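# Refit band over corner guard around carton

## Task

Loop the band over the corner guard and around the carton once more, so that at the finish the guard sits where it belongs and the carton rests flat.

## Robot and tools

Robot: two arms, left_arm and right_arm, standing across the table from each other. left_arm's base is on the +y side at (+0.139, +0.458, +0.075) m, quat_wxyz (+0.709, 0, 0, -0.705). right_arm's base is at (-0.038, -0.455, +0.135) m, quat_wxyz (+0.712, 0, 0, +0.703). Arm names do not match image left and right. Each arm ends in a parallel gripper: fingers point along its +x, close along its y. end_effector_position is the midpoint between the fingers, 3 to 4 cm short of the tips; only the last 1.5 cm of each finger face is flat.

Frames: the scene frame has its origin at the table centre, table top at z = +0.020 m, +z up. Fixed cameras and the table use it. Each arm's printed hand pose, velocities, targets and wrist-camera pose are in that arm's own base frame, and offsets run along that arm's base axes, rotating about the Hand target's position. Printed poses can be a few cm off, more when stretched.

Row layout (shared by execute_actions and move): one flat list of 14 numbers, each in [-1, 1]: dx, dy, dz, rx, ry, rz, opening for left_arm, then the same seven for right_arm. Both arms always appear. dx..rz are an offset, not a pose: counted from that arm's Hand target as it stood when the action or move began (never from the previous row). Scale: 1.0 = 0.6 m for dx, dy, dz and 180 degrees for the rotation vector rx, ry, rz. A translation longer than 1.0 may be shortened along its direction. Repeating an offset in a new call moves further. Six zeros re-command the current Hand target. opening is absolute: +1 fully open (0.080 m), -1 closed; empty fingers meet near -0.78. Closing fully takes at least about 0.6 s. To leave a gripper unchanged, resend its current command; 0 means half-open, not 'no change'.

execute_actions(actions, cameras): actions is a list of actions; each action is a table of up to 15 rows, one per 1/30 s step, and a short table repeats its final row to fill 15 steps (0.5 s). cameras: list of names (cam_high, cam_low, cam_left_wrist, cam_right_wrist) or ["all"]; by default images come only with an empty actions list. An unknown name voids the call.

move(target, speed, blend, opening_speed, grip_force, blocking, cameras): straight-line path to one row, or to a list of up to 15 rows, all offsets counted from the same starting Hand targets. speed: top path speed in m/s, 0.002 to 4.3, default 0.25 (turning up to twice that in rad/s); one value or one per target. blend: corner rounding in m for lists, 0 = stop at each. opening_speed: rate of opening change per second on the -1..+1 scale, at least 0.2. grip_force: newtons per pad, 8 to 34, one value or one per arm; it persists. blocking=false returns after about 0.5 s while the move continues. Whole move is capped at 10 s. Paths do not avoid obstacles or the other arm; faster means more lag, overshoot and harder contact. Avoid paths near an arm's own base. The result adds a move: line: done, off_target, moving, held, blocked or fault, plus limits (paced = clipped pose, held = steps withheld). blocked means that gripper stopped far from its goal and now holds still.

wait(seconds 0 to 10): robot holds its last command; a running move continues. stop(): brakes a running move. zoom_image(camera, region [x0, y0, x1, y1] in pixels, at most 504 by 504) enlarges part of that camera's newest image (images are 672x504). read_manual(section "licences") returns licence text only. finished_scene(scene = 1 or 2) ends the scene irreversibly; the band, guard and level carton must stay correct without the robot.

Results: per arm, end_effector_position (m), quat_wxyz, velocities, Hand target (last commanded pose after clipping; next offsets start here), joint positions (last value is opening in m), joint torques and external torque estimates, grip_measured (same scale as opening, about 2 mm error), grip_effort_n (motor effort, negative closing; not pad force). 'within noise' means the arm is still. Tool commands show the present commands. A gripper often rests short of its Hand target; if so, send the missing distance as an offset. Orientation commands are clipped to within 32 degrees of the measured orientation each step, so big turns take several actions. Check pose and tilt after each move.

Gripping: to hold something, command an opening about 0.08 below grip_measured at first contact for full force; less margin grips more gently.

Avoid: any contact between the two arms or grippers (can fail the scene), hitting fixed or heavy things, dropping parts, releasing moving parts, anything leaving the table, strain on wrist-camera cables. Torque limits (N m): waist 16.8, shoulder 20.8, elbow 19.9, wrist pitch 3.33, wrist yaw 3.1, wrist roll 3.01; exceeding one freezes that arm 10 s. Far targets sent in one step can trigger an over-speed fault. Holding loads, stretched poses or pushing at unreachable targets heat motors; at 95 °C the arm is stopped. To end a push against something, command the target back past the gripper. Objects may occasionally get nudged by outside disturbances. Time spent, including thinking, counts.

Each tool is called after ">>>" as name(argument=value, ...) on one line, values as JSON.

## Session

>>> execute_actions(actions=[])

Scene clock: 0.00 s.
left_arm: end_effector_position=(+0.3987, +0.0828, +0.3121) grip_measured=+1.000 grip_effort_n=n/a end_effector_quat_wxyz=(+0.829, +0.327, +0.398, -0.217) | right_arm: end_effector_position=(+0.2485, +0.3069, +0.0255) grip_measured=+1.000 grip_effort_n=n/a end_effector_quat_wxyz=(+0.880, -0.238, +0.249, +0.327)
Joint positions: left_arm=[0.306 1.759 2.044 -1.271 0.276 1.057 0.08] | right_arm=[1.012 1.796 0.616 0.504 0.324 -0.073 0.08]
Joint velocities: within noise
Joint torques (N m): no reading
External joint torques (N m): no reading
Motor temperatures (°C): left_arm=[29 33 33 34 30 31] | right_arm=[27 31 36 32 34 30]
Heat: left arm: hottest wrist pitch 34 °C (+0.0 °C/min); right arm: hottest elbow 36 °C (+0.0 °C/min).
Hand target: left_arm +0.3992, +0.0821, +0.3155; +0.833, +0.326, +0.392, -0.216 | right_arm +0.2497, +0.3075, +0.0276; +0.883, -0.233, +0.246, +0.325
Tool commands: left_gripper/opening=+1.0 right_gripper/opening=+1.0

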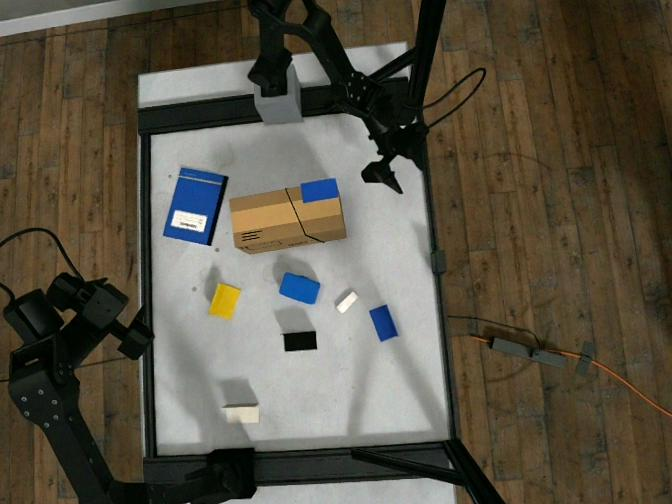

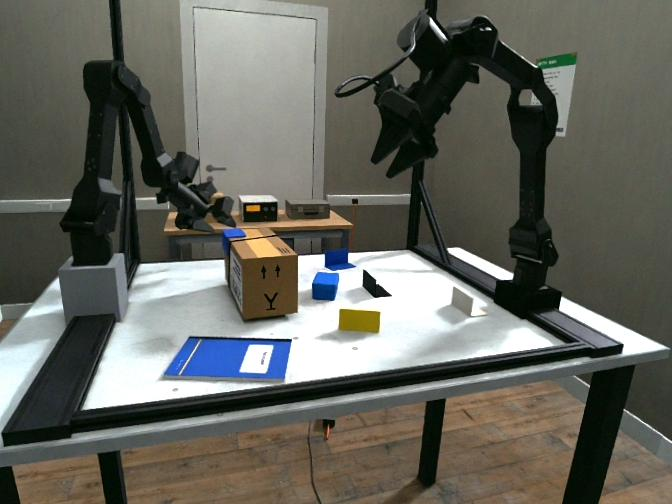

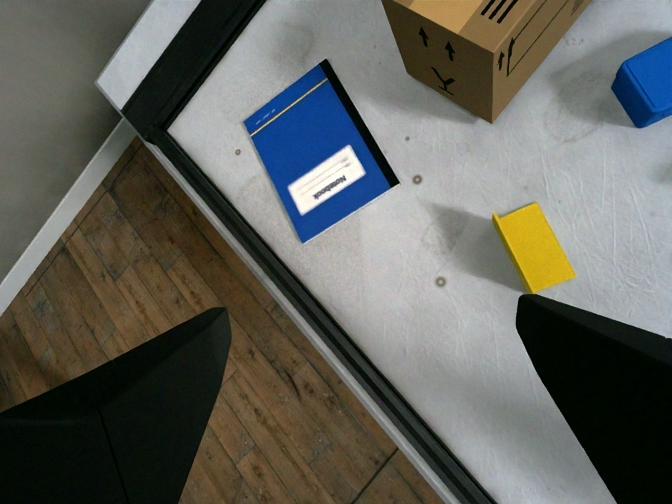

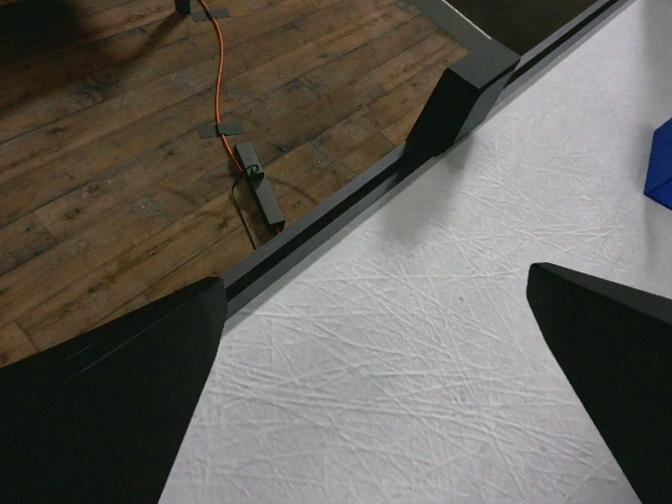

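>>> move(target=[[0,0,0,0,0,0,1,-0.1,0,0.25,0,0,0,0],[0,0,0,0,0,0,1,-0.14,-0.35,0.325,0.032,0.124,-0.231,0]], cameras=["all"])

>>> zoom_image(camera="cam_high", region=[215, 165, 365, 265])

Scene clock: 13.73 s.
left_arm: end_effector_position=(+0.3987, +0.0828, +0.3121) grip_measured=+1.000 grip_effort_n=-0.2 end_effector_quat_wxyz=(+0.829, +0.327, +0.398, -0.217) | right_arm: end_effector_position=(+0.1648, +0.0971, +0.2168) grip_measured=+0.003 grip_effort_n=-16.5 end_effector_quat_wxyz=(+0.884, -0.033, +0.464, +0.041)
Joint positions: left_arm=[0.306 1.759 2.044 -1.271 0.276 1.057 0.08] | right_arm=[0.85 0.9 1.03 -1.245 0.408 0.645 0.035]
Joint torques (N m): left_arm=[0.03 -7.77 4.97 1.37 0.2 0] | right_arm=[-0.3 -1.71 6.76 0.6 0.01 0.08]
External joint torques (N m): left_arm=[0.05 -0.82 -0.6 0.24 0.02 0.01] | right_arm=[-0.28 -0.5 0.79 -0.4 -0.25 0.08]
Heat: left arm: hottest shoulder 36 °C (+13.1 °C/min); right arm: hottest elbow 38 °C (+8.7 °C/min).
Hand target: left_arm +0.3992, +0.0821, +0.3155; +0.833, +0.326, +0.392, -0.216 | right_arm +0.1657, +0.0975, +0.2226; +0.888, -0.022, +0.458, +0.042
Off the commanded pose: left_arm 0.003 m, 1 deg | right_arm 0.006 m, 1 deg.
move: done

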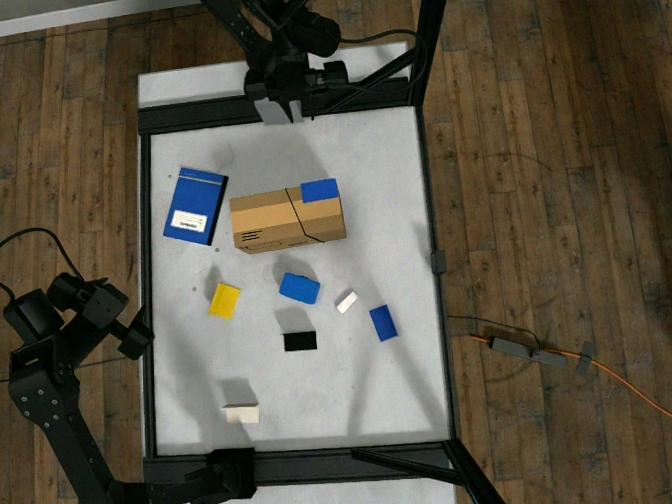

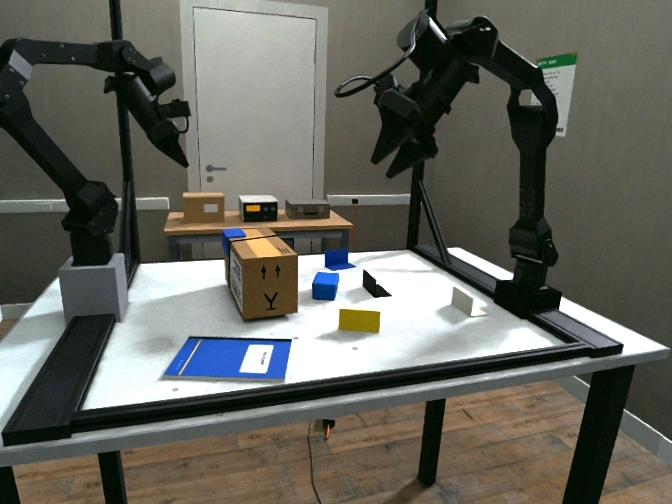

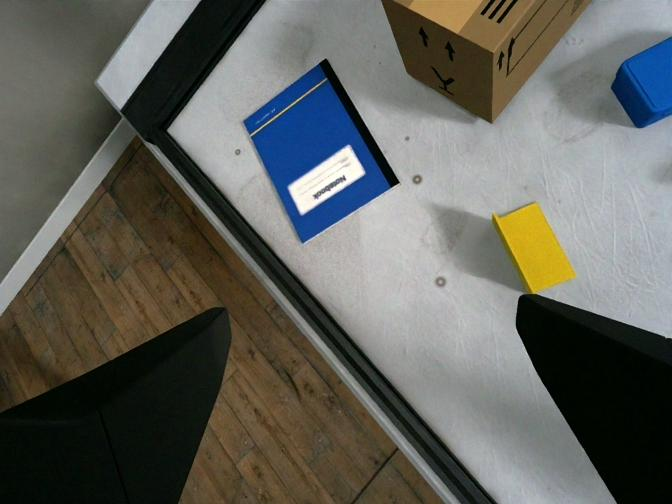

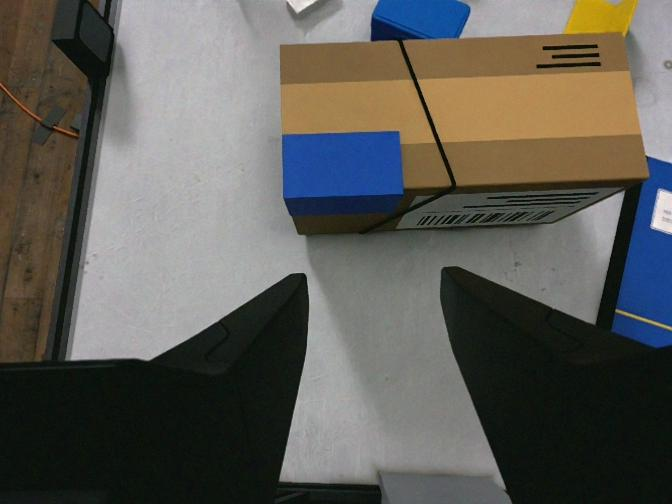

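Scaled by 3.360 from the camera's 672x504 image, which has a finer 960x720 frame.

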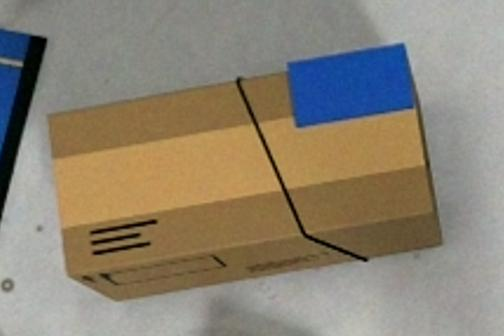

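>>> move(target=[0,0,0,0,0,0,1,0.172,-0.109,-0.230,0,0,0,-0.3], cameras=["cam_low","cam_right_wrist"])

>>> zoom_image(camera="cam_low", region=[200, 205, 270, 258])

>>> zoom_image(camera="cam_right_wrist", region=[250, 150, 490, 330])

Scene clock: 21.57 s.
left_arm: end_effector_position=(+0.3987, +0.0828, +0.3121) grip_measured=+1.000 grip_effort_n=-0.2 end_effector_quat_wxyz=(+0.829, +0.327, +0.398, -0.217) | right_arm: end_effector_position=(+0.2699, +0.0314, +0.0890) grip_measured=-0.297 grip_effort_n=-17.0 end_effector_quat_wxyz=(+0.889, -0.025, +0.455, +0.039)
Joint positions: left_arm=[0.306 1.759 2.044 -1.271 0.276 1.057 0.08] | right_arm=[0.134 1.113 0.574 -0.409 0.032 0.028 0.022]
Joint torques (N m): left_arm=[0.03 -7.77 4.96 1.38 0.2 -0.01] | right_arm=[-0.34 -2.08 4.12 1.53 -0.24 -0.14]
External joint torques (N m): left_arm=[0.03 -0.79 -0.64 0.23 0.03 0.01] | right_arm=[-0.34 0.9 -2.21 0.29 -0.26 -0.14]
Motor temperatures (°C): left_arm=[29 38 35 36 31 31] | right_arm=[27 32 40 34 34 30]
Heat: left arm: hottest shoulder 38 °C (+13.9 °C/min); right arm: hottest elbow 40 °C (+11.1 °C/min).
Hand target: left_arm +0.3992, +0.0821, +0.3155; +0.833, +0.326, +0.392, -0.216 | right_arm +0.2689, +0.0320, +0.0846; +0.888, -0.022, +0.458, +0.042
Off the commanded pose: left_arm 0.003 m, 1 deg | right_arm 0.005 m, 1 deg.
move: done
Images, in order (width x height): cam_low 672x504, cam_right_wrist 672x504.

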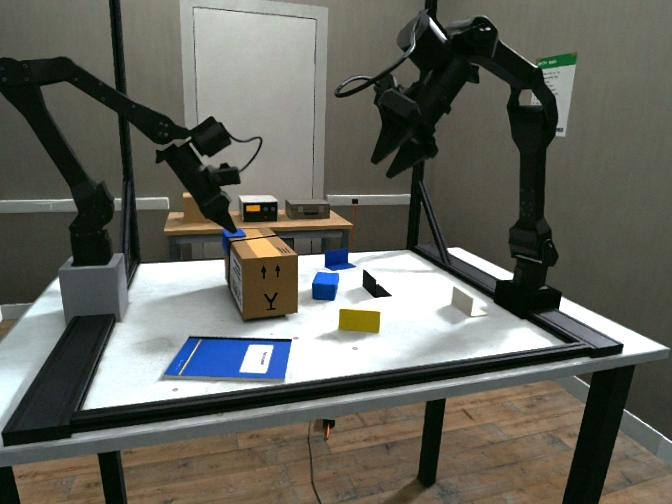

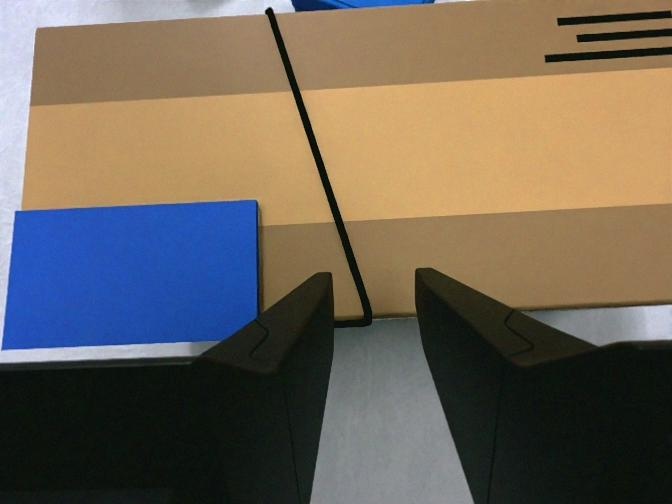

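Scaled by 7.200 from the camera's 672x504 image, which has a finer 960x720 frame.

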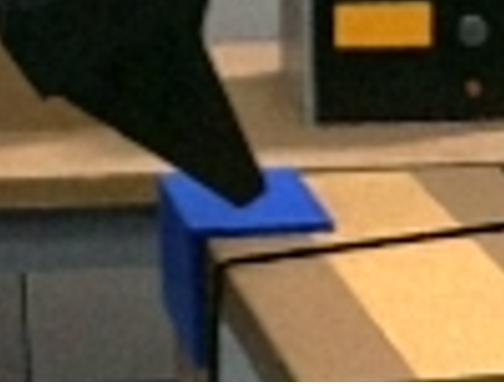

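Scaled by 2.100 from the camera's 672x504 image, which has a finer 960x720 frame.

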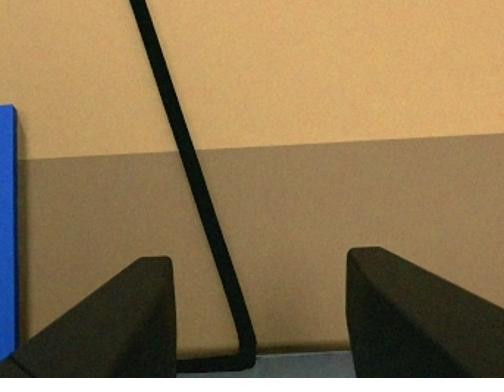

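>>> move(target=[[0,0,0,0,0,0,1,-0.015,0.001,-0.02,0,0,-0.011,-0.4],[0,0,0,0,0,0,1,-0.004,0.001,-0.037,0,0,-0.011,-0.4]], speed=0.07, cameras=["cam_low","cam_right_wrist"])

>>> zoom_image(camera="cam_low", region=[200, 215, 250, 253])

>>> zoom_image(camera="cam_right_wrist", region=[250, 150, 490, 330])

Scene clock: 32.20 s.
left_arm: end_effector_position=(+0.3987, +0.0828, +0.3121) grip_measured=+1.000 grip_effort_n=-0.2 end_effector_quat_wxyz=(+0.829, +0.327, +0.398, -0.217) | right_arm: end_effector_position=(+0.2666, +0.0345, +0.0668) grip_measured=-0.397 grip_effort_n=-16.5 end_effector_quat_wxyz=(+0.889, -0.016, +0.457, +0.033)
Joint positions: left_arm=[0.306 1.759 2.044 -1.271 0.276 1.057 0.08] | right_arm=[0.155 1.142 0.498 -0.307 0.046 0.067 0.017]
Joint torques (N m): left_arm=[0.02 -7.78 4.97 1.37 0.2 -0.01] | right_arm=[-0.24 -1.68 3.85 1.92 0.11 0.15]
External joint torques (N m): left_arm=[0 -0.8 -0.62 0.24 0.03 0.01] | right_arm=[-0.23 1.33 -2.33 0.68 0.08 0.15]
Heat: left arm: hottest shoulder 40 °C (+13.0 °C/min); right arm: hottest elbow 40 °C (+7.5 °C/min).
Hand target: left_arm +0.3992, +0.0821, +0.3155; +0.833, +0.326, +0.392, -0.216 | right_arm +0.2665, +0.0327, +0.0624; +0.888, -0.014, +0.458, +0.027
Off the commanded pose: left_arm 0.003 m, 1 deg | right_arm 0.005 m, 1 deg.
move: done
Images, in order (width x height): cam_low 672x504, cam_right_wrist 672x504.

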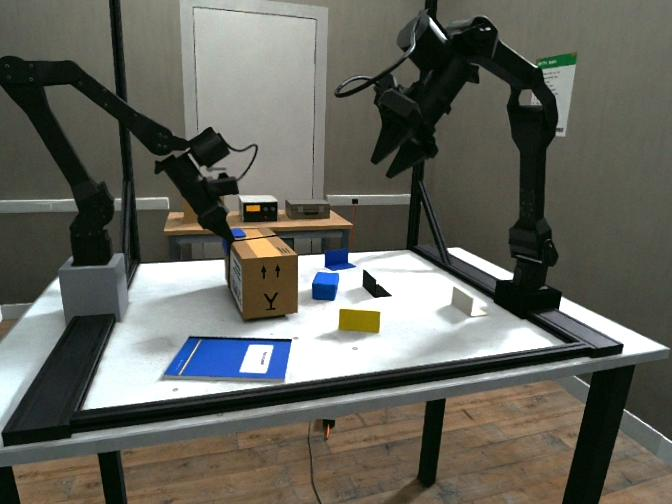

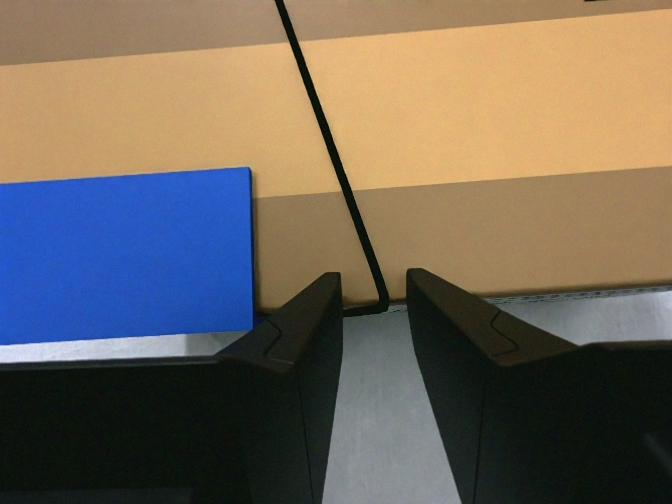

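Scaled by 10.080 from the camera's 672x504 image, which has a finer 960x720 frame.

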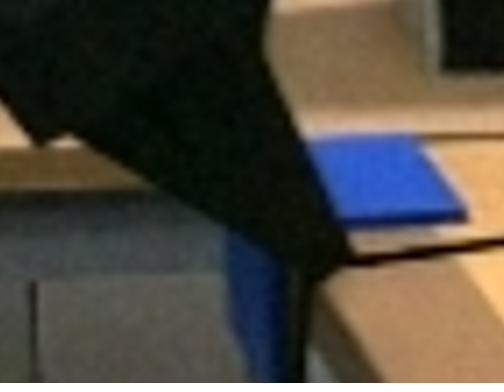

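Scaled by 2.100 from the camera's 672x504 image, which has a finer 960x720 frame.

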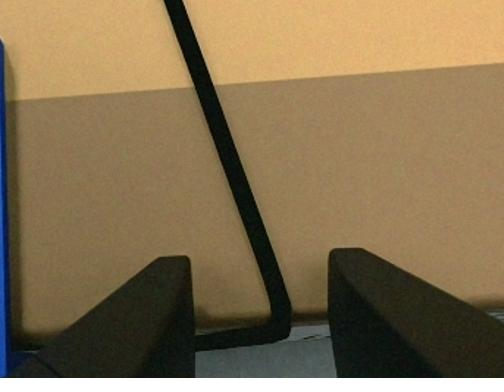

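>>> move(target=[[0,0,0,0,0,0,1,-0.012,-0.003,0.012,0,0,0.022,-0.4],[0,0,0,0,0,0,1,-0.001,-0.003,-0.008,0,0,0.022,-0.4]], speed=0.07, cameras=["cam_low","cam_right_wrist"])

>>> zoom_image(camera="cam_low", region=[200, 215, 250, 253])

>>> zoom_image(camera="cam_right_wrist", region=[250, 150, 490, 330])

Scene clock: 37.20 s.
left_arm: end_effector_position=(+0.3987, +0.0828, +0.3121) grip_measured=+1.000 grip_effort_n=-0.2 end_effector_quat_wxyz=(+0.829, +0.327, +0.398, -0.217) | right_arm: end_effector_position=(+0.2657, +0.0304, +0.0645) grip_measured=-0.397 grip_effort_n=-16.5 end_effector_quat_wxyz=(+0.888, -0.033, +0.455, +0.055)
Joint positions: left_arm=[0.306 1.759 2.044 -1.271 0.276 1.057 0.08] | right_arm=[0.113 1.137 0.482 -0.292 -0.001 -0.016 0.017]
Joint torques (N m): left_arm=[0.02 -7.78 4.96 1.37 0.2 -0.01] | right_arm=[-0.31 -0.5 3.49 2.56 -0.22 -0.13]
External joint torques (N m): left_arm=[0.03 -0.87 -0.61 0.23 0.03 0.01] | right_arm=[-0.31 2.48 -2.72 1.3 -0.23 -0.14]
Heat: left arm: hottest shoulder 40 °C (+11.3 °C/min); right arm: hottest elbow 40 °C (+6.5 °C/min).
Hand target: left_arm +0.3992, +0.0821, +0.3155; +0.833, +0.326, +0.392, -0.216 | right_arm +0.2659, +0.0309, +0.0575; +0.887, -0.030, +0.458, +0.057
Off the commanded pose: left_arm 0.003 m, 1 deg | right_arm 0.007 m, 1 deg.
move: done
Images, in order (width x height): cam_low 672x504, cam_right_wrist 672x504.

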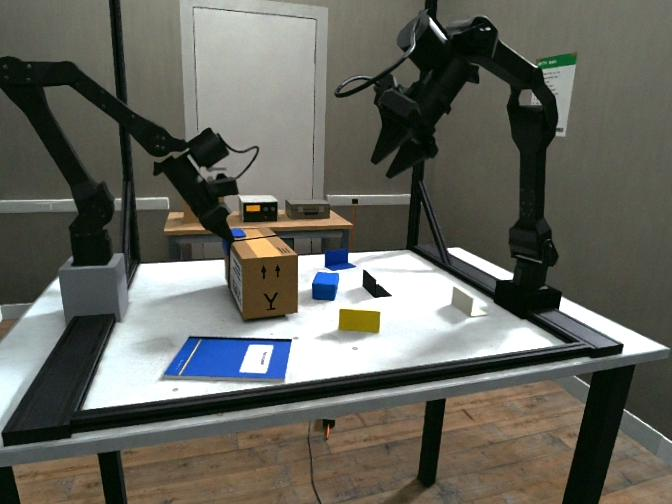

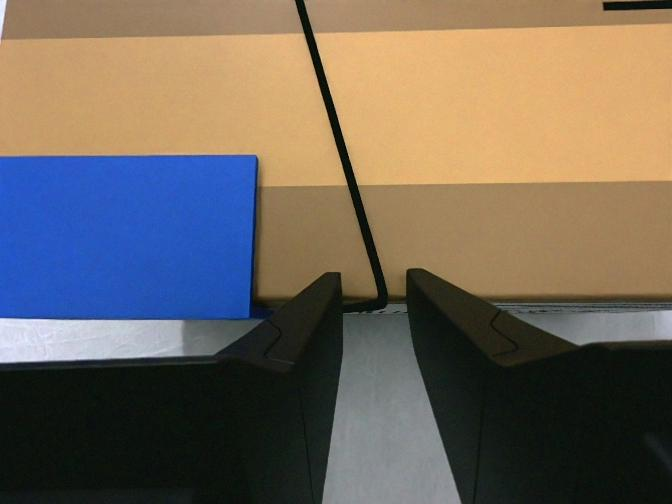

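Scaled by 10.080 from the camera's 672x504 image, which has a finer 960x720 frame.

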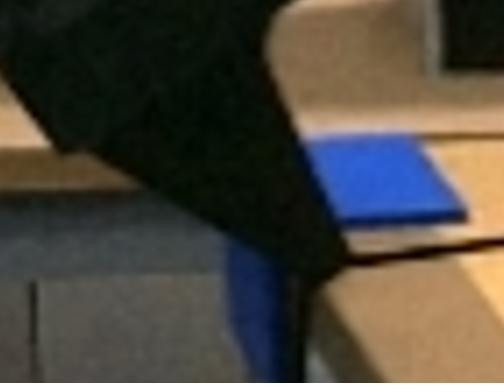

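Scaled by 2.100 from the camera's 672x504 image, which has a finer 960x720 frame.

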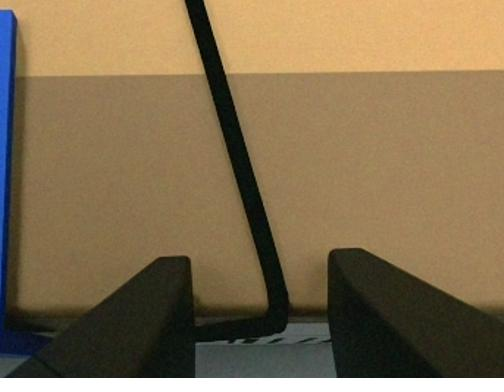

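>>> move(target=[0,0,0,0,0,0,1,0,0,-0.006,0,0,0,-1], opening_speed=0.7, speed=0.05)

>>> move(target=[[0,0,0,0,0,0,1,-0.010,0.002,0.033,0,0,0,-1],[0,0,0,0,0,0,1,-0.013,0.022,0.035,0,0,0,-1]], speed=0.04, blend=[0.003,0], cameras=["cam_low","cam_right_wrist"])

>>> zoom_image(camera="cam_low", region=[200, 215, 250, 253])

Scene clock: 43.13 s.
left_arm: end_effector_position=(+0.3987, +0.0828, +0.3121) grip_measured=+1.000 grip_effort_n=-0.2 end_effector_quat_wxyz=(+0.829, +0.327, +0.398, -0.217) | right_arm: end_effector_position=(+0.2708, +0.0320, +0.0652) grip_measured=-0.770 grip_effort_n=-39.3 end_effector_quat_wxyz=(+0.894, -0.031, +0.443, +0.058)
Joint positions: left_arm=[0.306 1.759 2.044 -1.271 0.276 1.057 0.08] | right_arm=[0.113 1.147 0.476 -0.251 -0.009 -0.018 0]
Joint torques (N m): left_arm=[0.03 -7.77 4.96 1.38 0.2 0] | right_arm=[-0.34 -0.76 3.03 1.22 -0.21 -0.11]
External joint torques (N m): left_arm=[-0.01 -0.8 -0.61 0.25 0.03 0.01] | right_arm=[-0.34 2.29 -3.17 -0.07 -0.21 -0.11]
Heat: left arm: hottest shoulder 41 °C (+11.1 °C/min); right arm: hottest elbow 39 °C (+4.2 °C/min).
Hand target: left_arm +0.3992, +0.0821, +0.3155; +0.833, +0.326, +0.392, -0.216 | right_arm +0.2659, +0.0309, +0.0540; +0.887, -0.030, +0.458, +0.057
Off the commanded pose: left_arm 0.003 m, 1 deg | right_arm 0.012 m, 2 deg.
move: off_target (right_arm)

Scene clock: 44.60 s.
left_arm: end_effector_position=(+0.3987, +0.0828, +0.3121) grip_measured=+1.000 grip_effort_n=0.2 end_effector_quat_wxyz=(+0.829, +0.327, +0.398, -0.217) | right_arm: end_effector_position=(+0.2549, +0.0451, +0.0684) grip_measured=-0.771 grip_effort_n=-32.3 end_effector_quat_wxyz=(+0.882, -0.032, +0.466, +0.065)
Joint positions: left_arm=[0.306 1.759 2.044 -1.271 0.276 1.057 0.08] | right_arm=[0.188 1.101 0.495 -0.367 0.022 0.037 0]
Joint torques (N m): left_arm=[0.03 -7.77 4.96 1.38 0.2 0] | right_arm=[0.07 -3.64 6.65 0.46 0.36 0.28]
External joint torques (N m): left_arm=[0 -0.71 -0.67 0.24 0.03 0.01] | right_arm=[0.05 -0.83 0.4 -0.76 0.34 0.28]
Heat: left arm: hottest shoulder 41 °C (+10.8 °C/min); right arm: hottest elbow 40 °C (+5.4 °C/min).
Hand target: left_arm +0.3992, +0.0821, +0.3155; +0.833, +0.326, +0.392, -0.216 | right_arm +0.2582, +0.0441, +0.0751; +0.887, -0.030, +0.458, +0.057
Off the commanded pose: left_arm 0.003 m, 1 deg | right_arm 0.007 m, 1 deg.
move: done
Images, in order (width x height): cam_low 672x504, cam_right_wrist 672x504.

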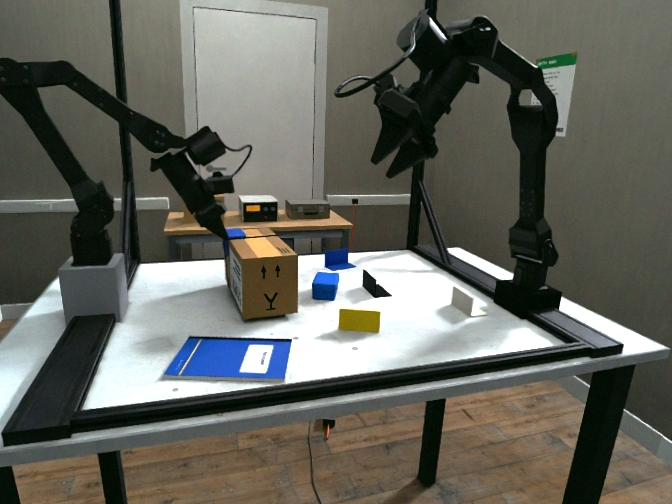

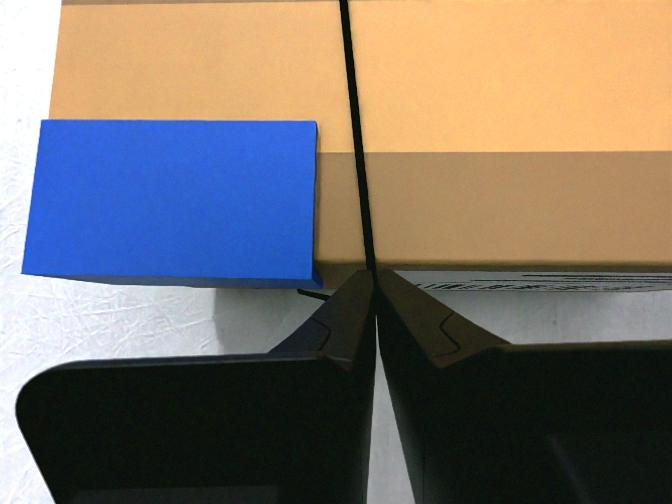

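Scaled by 10.080 from the camera's 672x504 image, which has a finer 960x720 frame.

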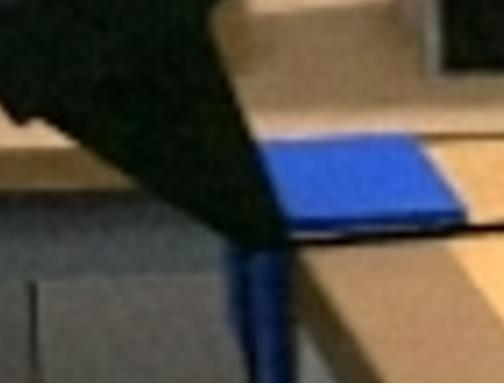

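>>> move(target=[[0,0,0,0,0,0,1,0.005,0.004,0.011,0,0,0,-1],[0,0,0,0,0,0,1,0.001,0.06,0.012,0,0,0,-1]], speed=0.04, cameras=["cam_high","cam_low","cam_right_wrist"])

>>> zoom_image(camera="cam_high", region=[215, 165, 365, 265])

Scene clock: 50.57 s.
left_arm: end_effector_position=(+0.3987, +0.0828, +0.3121) grip_measured=+1.000 grip_effort_n=0.2 end_effector_quat_wxyz=(+0.829, +0.327, +0.398, -0.217) | right_arm: end_effector_position=(+0.2549, +0.0792, +0.0772) grip_measured=-0.772 grip_effort_n=-30.0 end_effector_quat_wxyz=(+0.883, -0.034, +0.463, +0.062)
Joint positions: left_arm=[0.306 1.759 2.044 -1.271 0.276 1.057 0.08] | right_arm=[0.377 1.132 0.547 -0.395 0.135 0.194 0]
Joint torques (N m): left_arm=[0.03 -7.77 4.96 1.37 0.2 0] | right_arm=[0.22 -2.33 7.07 0.63 0.25 0.29]
External joint torques (N m): left_arm=[0.01 -0.76 -0.67 0.22 0.03 0.01] | right_arm=[0.23 0.71 0.82 -0.56 0.16 0.29]
Heat: left arm: hottest shoulder 42 °C (+10.7 °C/min); right arm: hottest elbow 41 °C (+5.9 °C/min).
Hand target: left_arm +0.3992, +0.0821, +0.3155; +0.833, +0.326, +0.392, -0.216 | right_arm +0.2588, +0.0801, +0.0823; +0.887, -0.030, +0.458, +0.057
Off the commanded pose: left_arm 0.003 m, 1 deg | right_arm 0.006 m, 1 deg.
move: done
Images, in order (width x height): cam_high 672x504, cam_low 672x504, cam_right_wrist 672x504.

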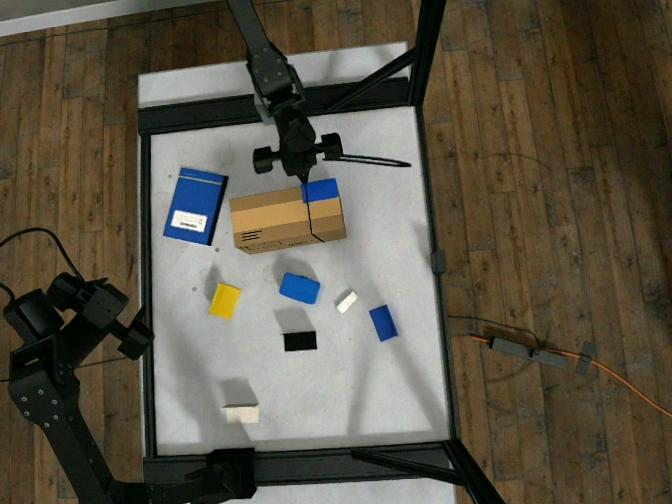

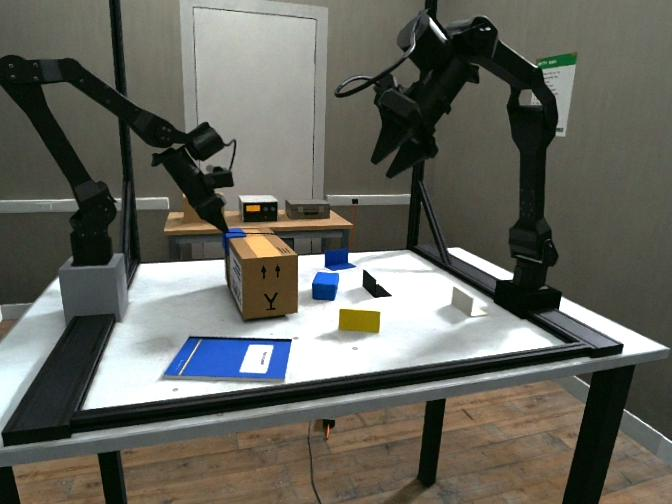

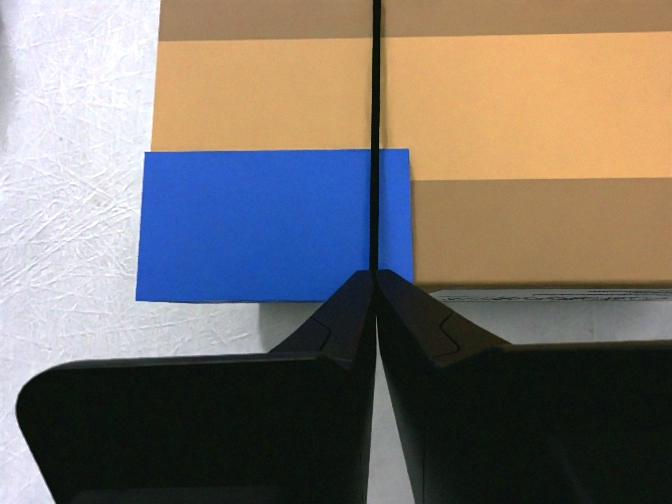

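Scaled by 3.360 from the camera's 672x504 image, which has a finer 960x720 frame.

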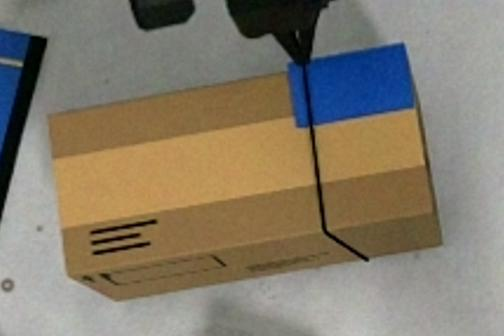

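>>> move(target=[[0,0,0,0,0,0,1,-0.005,0.044,0.003,0,0,0,-1],[0,0,0,0,0,0,1,0.005,0.044,-0.012,0,0,0,-1],[0,0,0,0,0,0,1,0.005,0.044,-0.012,0,0,0,-0.5],[0,0,0,0,0,0,1,-0.06,0.044,0.05,0,0,0,-0.5],[0,0,0,0,0,0,1,-0.18,0.02,0.2,0,0,0,-0.5]], speed=[0.04,0.04,0.04,0.1,0.2], cameras=["cam_high","cam_right_wrist"])

>>> zoom_image(camera="cam_high", region=[215, 165, 365, 265])

Scene clock: 60.57 s.
left_arm: end_effector_position=(+0.3987, +0.0828, +0.3121) grip_measured=+1.000 grip_effort_n=-0.2 end_effector_quat_wxyz=(+0.829, +0.327, +0.398, -0.217) | right_arm: end_effector_position=(+0.1489, +0.0916, +0.1969) grip_measured=-0.503 grip_effort_n=16.0 end_effector_quat_wxyz=(+0.883, -0.037, +0.465, +0.060)
Joint positions: left_arm=[0.306 1.759 2.044 -1.271 0.276 1.057 0.08] | right_arm=[0.896 0.806 0.921 -1.229 0.404 0.657 0.012]
Joint torques (N m): left_arm=[0.03 -7.77 4.97 1.37 0.2 -0.01] | right_arm=[0.26 -0.58 6.8 0.6 0.58 0.27]
External joint torques (N m): left_arm=[0.05 -0.82 -0.6 0.24 0.02 0.01] | right_arm=[0.26 0.12 0.82 -0.39 0.32 0.26]
Heat: left arm: hottest shoulder 42 °C (+9.1 °C/min); right arm: hottest elbow 43 °C (+7.1 °C/min).
Hand target: left_arm +0.3992, +0.0821, +0.3155; +0.833, +0.326, +0.392, -0.216 | right_arm +0.1507, +0.0921, +0.2023; +0.887, -0.030, +0.458, +0.057
Off the commanded pose: left_arm 0.003 m, 1 deg | right_arm 0.006 m, 1 deg.
move: done
Images, in order (width x height): cam_high 672x504, cam_right_wrist 672x504.

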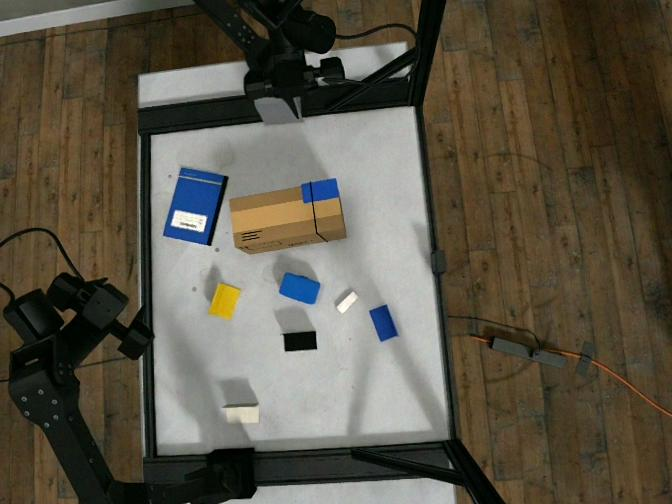

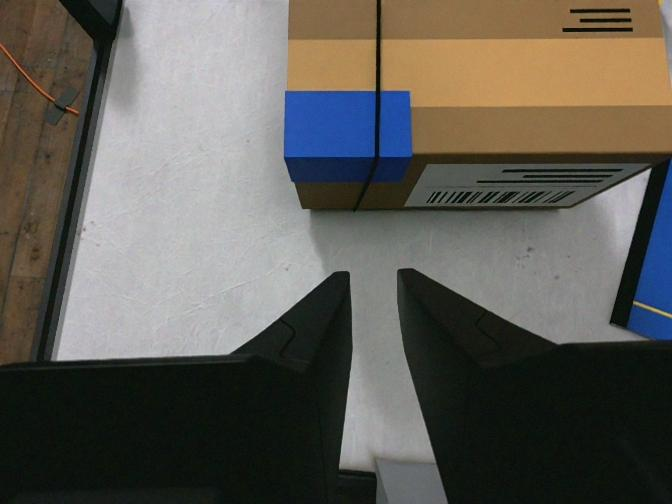

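Scaled by 3.360 from the camera's 672x504 image, which has a finer 960x720 frame.

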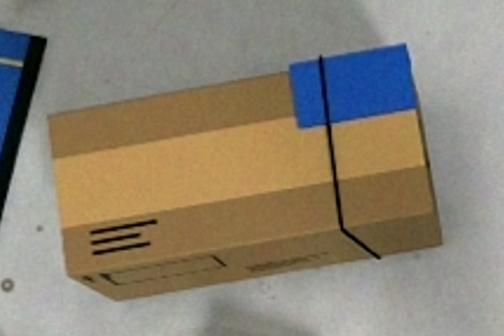

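>>> move(target=[[-0.065,-0.503,-0.109,-0.198,-0.252,0.190,-0.2,0,0,0,0,0,0,-0.5],[0.118,-0.608,-0.3525,-0.198,-0.252,0.190,-0.2,0,0,0,0,0,0,-0.5]], speed=[0.25,0.15], cameras=["cam_low","cam_left_wrist"])

>>> zoom_image(camera="cam_low", region=[240, 200, 320, 260])

Scene clock: 80.33 s.
left_arm: end_effector_position=(+0.4669, -0.2819, +0.1020) grip_measured=-0.197 grip_effort_n=-17.0 end_effector_quat_wxyz=(+0.997, -0.001, +0.050, +0.061) | right_arm: end_effector_position=(+0.1488, +0.0914, +0.1968) grip_measured=-0.503 grip_effort_n=16.0 end_effector_quat_wxyz=(+0.882, -0.037, +0.465, +0.060)
Joint positions: left_arm=[-0.756 2.275 1.257 0.863 -0.873 -0.115 0.026] | right_arm=[0.896 0.806 0.921 -1.231 0.404 0.657 0.012]
Joint torques (N m): left_arm=[0.26 -9.26 5.47 2.19 0.09 0.16] | right_arm=[0.22 -0.58 6.88 0.61 0.57 0.27]
External joint torques (N m): left_arm=[0.21 0.73 0.26 0.75 0.17 0.16] | right_arm=[0.22 0.13 0.87 -0.39 0.31 0.27]
Motor temperatures (°C): left_arm=[29 43 38 39 31 31] | right_arm=[27 32 45 35 35 30]
Heat: left arm: hottest shoulder 43 °C (+5.1 °C/min); right arm: hottest elbow 45 °C (+5.1 °C/min).
Hand target: left_arm +0.4700, -0.2828, +0.1040; +0.997, -0.002, +0.044, +0.062 | right_arm +0.1507, +0.0921, +0.2022; +0.887, -0.030, +0.458, +0.057
Off the commanded pose: left_arm 0.004 m, 1 deg | right_arm 0.006 m, 1 deg.
move: done
Images, in order (width x height): cam_low 672x504, cam_left_wrist 672x504.

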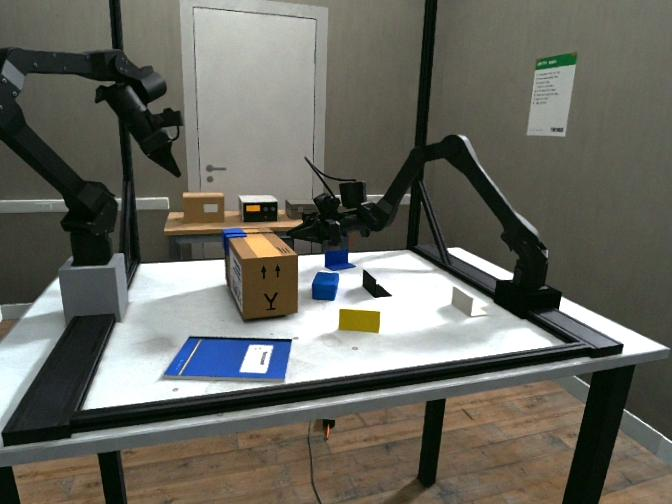

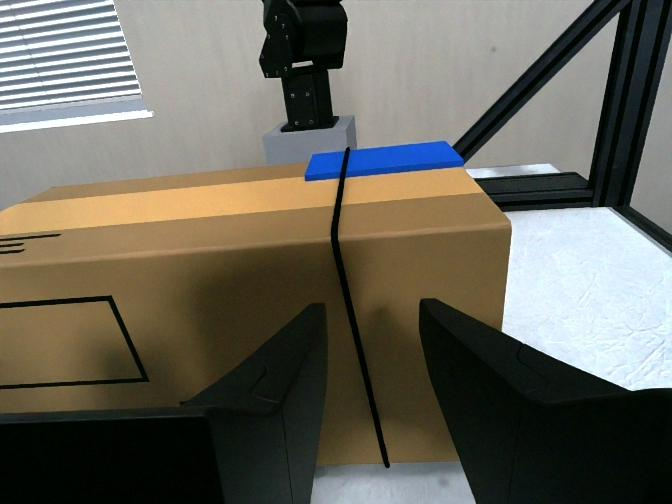

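Scaled by 6.300 from the camera's 672x504 image, which has a finer 960x720 frame.

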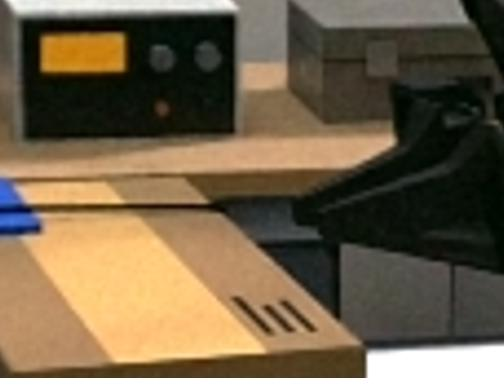

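>>> move(target=[[0.015,0.012,-0.011,0,0,0,-0.2,0,0,0,0,0,0,-0.5],[0.059,0.016,-0.008,0,0,0,-0.2,0,0,0,0,0,0,-0.5],[0.07,0.017,-0.006,0,0,0,-0.2,0,0,0,0,0,0,-0.5]], speed=0.05, cameras=["cam_low","cam_left_wrist"])

>>> zoom_image(camera="cam_low", region=[240, 200, 320, 260])

Scene clock: 87.20 s.
left_arm: end_effector_position=(+0.5044, -0.2728, +0.0996) grip_measured=-0.197 grip_effort_n=-12.3 end_effector_quat_wxyz=(+0.997, -0.003, +0.047, +0.064) | right_arm: end_effector_position=(+0.1488, +0.0914, +0.1968) grip_measured=-0.503 grip_effort_n=16.0 end_effector_quat_wxyz=(+0.882, -0.037, +0.465, +0.060)
Joint positions: left_arm=[-0.687 2.349 1.379 0.833 -0.811 -0.1 0.026] | right_arm=[0.896 0.806 0.921 -1.231 0.404 0.657 0.012]
Joint torques (N m): left_arm=[0.98 -9.18 6.85 1.27 0.29 0.18] | right_arm=[0.27 -0.56 6.74 0.59 0.58 0.26]
External joint torques (N m): left_arm=[1.07 1.23 1.54 -0.16 0.35 0.18] | right_arm=[0.27 0.13 0.71 -0.43 0.32 0.26]
Heat: left arm: hottest shoulder 45 °C (+6.1 °C/min); right arm: hottest elbow 46 °C (+6.1 °C/min).
Hand target: left_arm +0.5119, -0.2726, +0.1003; +0.997, -0.002, +0.045, +0.061 | right_arm +0.1507, +0.0921, +0.2022; +0.887, -0.030, +0.458, +0.057
Off the commanded pose: left_arm 0.008 m, 0 deg | right_arm 0.006 m, 1 deg.
move: done
Images, in order (width x height): cam_low 672x504, cam_left_wrist 672x504.

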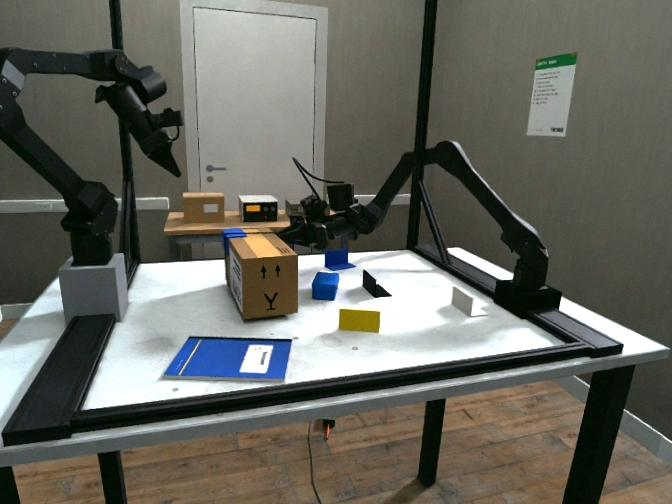

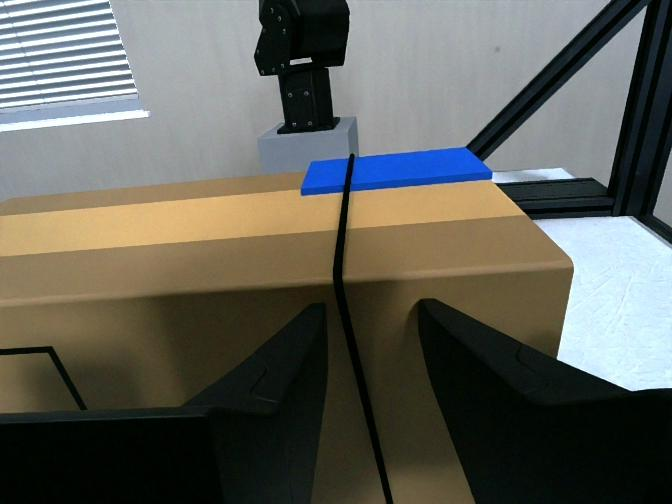

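Scaled by 6.300 from the camera's 672x504 image, which has a finer 960x720 frame.

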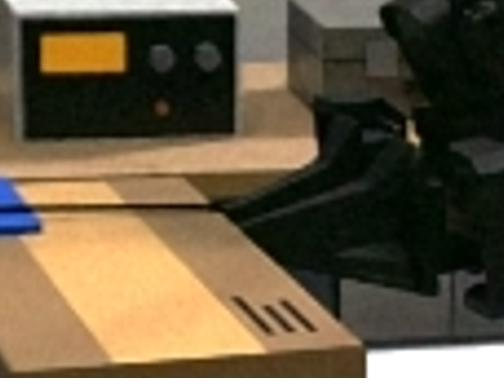

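>>> move(target=[0.005,0,0,0,0,0,-1,0,0,0,0,0,0,-0.5], opening_speed=0.6, speed=0.05)

>>> move(target=[[-0.03,0,0.004,0,0,0,-1,0,0,0,0,0,0,-0.5],[-0.035,-0.043,0.01,0,0,0,-1,0,0,0,0,0,0,-0.5]], speed=0.03, cameras=["cam_high","cam_left_wrist"])

>>> zoom_image(camera="cam_high", region=[215, 165, 365, 265])

Scene clock: 92.00 s.
left_arm: end_effector_position=(+0.5071, -0.2803, +0.1011) grip_measured=-0.766 grip_effort_n=-57.4 end_effector_quat_wxyz=(+0.998, -0.005, +0.046, +0.051) | right_arm: end_effector_position=(+0.1488, +0.0914, +0.1968) grip_measured=-0.503 grip_effort_n=16.0 end_effector_quat_wxyz=(+0.882, -0.037, +0.465, +0.060)
Joint positions: left_arm=[-0.69 2.358 1.4 0.826 -0.787 -0.098 0.001] | right_arm=[0.896 0.806 0.921 -1.231 0.404 0.657 0.012]
Joint torques (N m): left_arm=[1.55 -9.58 6.06 1.33 -0.06 0.14] | right_arm=[0.23 -0.61 6.8 0.61 0.57 0.28]
External joint torques (N m): left_arm=[1.49 1.08 0.63 -0.14 0.01 0.13] | right_arm=[0.23 0.1 0.76 -0.41 0.32 0.28]
Heat: left arm: hottest shoulder 45 °C (+5.0 °C/min); right arm: hottest elbow 46 °C (+6.0 °C/min).
Hand target: left_arm +0.5150, -0.2725, +0.1004; +0.997, -0.002, +0.045, +0.062 | right_arm +0.1507, +0.0921, +0.2022; +0.887, -0.030, +0.458, +0.057
Off the commanded pose: left_arm 0.011 m, 1 deg | right_arm 0.006 m, 1 deg.
move: off_target (left_arm)

Scene clock: 94.47 s.
left_arm: end_effector_position=(+0.4921, -0.2983, +0.1067) grip_measured=-0.766 grip_effort_n=-57.0 end_effector_quat_wxyz=(+0.997, -0.002, +0.047, +0.055) | right_arm: end_effector_position=(+0.1488, +0.0914, +0.1968) grip_measured=-0.503 grip_effort_n=16.0 end_effector_quat_wxyz=(+0.882, -0.037, +0.465, +0.060)
Joint positions: left_arm=[-0.742 2.347 1.412 0.794 -0.848 -0.105 0.001] | right_arm=[0.896 0.806 0.921 -1.231 0.404 0.657 0.012]
Joint torques (N m): left_arm=[-0.01 -9.77 5.85 1.3 -0.35 -0.09] | right_arm=[0.28 -0.55 6.79 0.6 0.56 0.27]
External joint torques (N m): left_arm=[-0.01 0.96 0.34 -0.15 -0.28 -0.09] | right_arm=[0.29 0.13 0.76 -0.42 0.3 0.26]
Heat: left arm: hottest shoulder 47 °C (+7.1 °C/min); right arm: hottest elbow 46 °C (+6.1 °C/min).
Hand target: left_arm +0.4939, -0.2984, +0.1063; +0.997, -0.002, +0.045, +0.062 | right_arm +0.1507, +0.0921, +0.2022; +0.887, -0.030, +0.458, +0.057
Off the commanded pose: left_arm 0.002 m, 1 deg | right_arm 0.006 m, 1 deg.
move: done
Images, in order (width x height): cam_high 672x504, cam_left_wrist 672x504.

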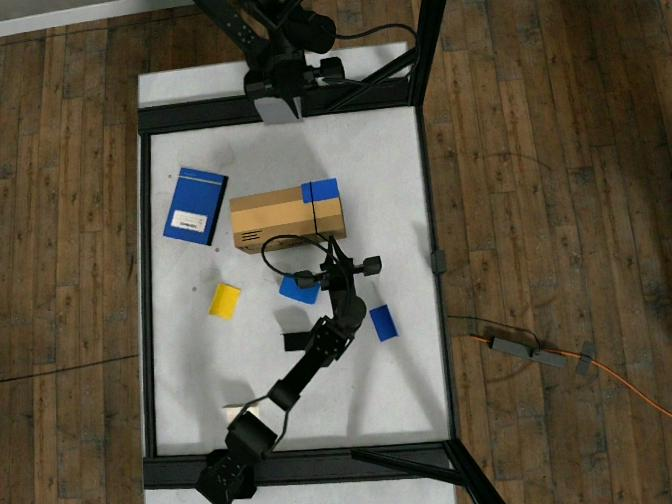

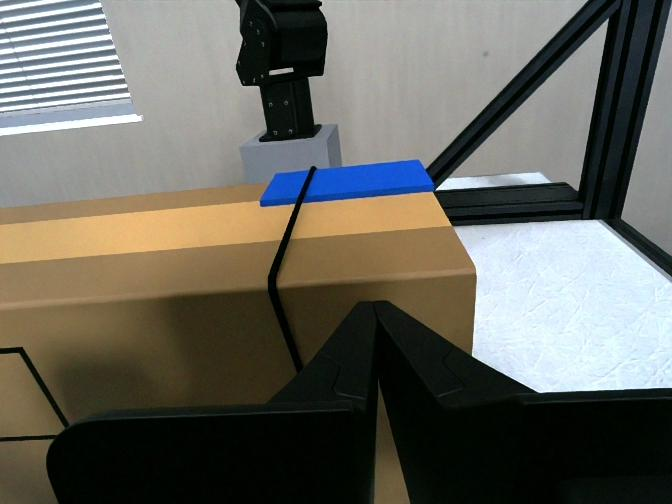

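Scaled by 3.360 from the camera's 672x504 image, which has a finer 960x720 frame.

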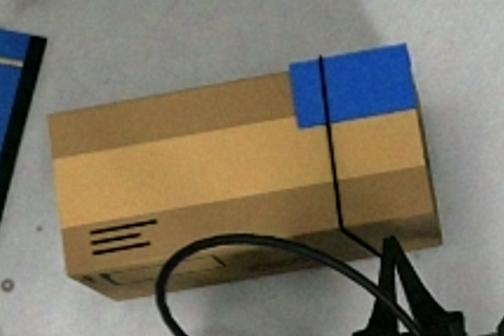

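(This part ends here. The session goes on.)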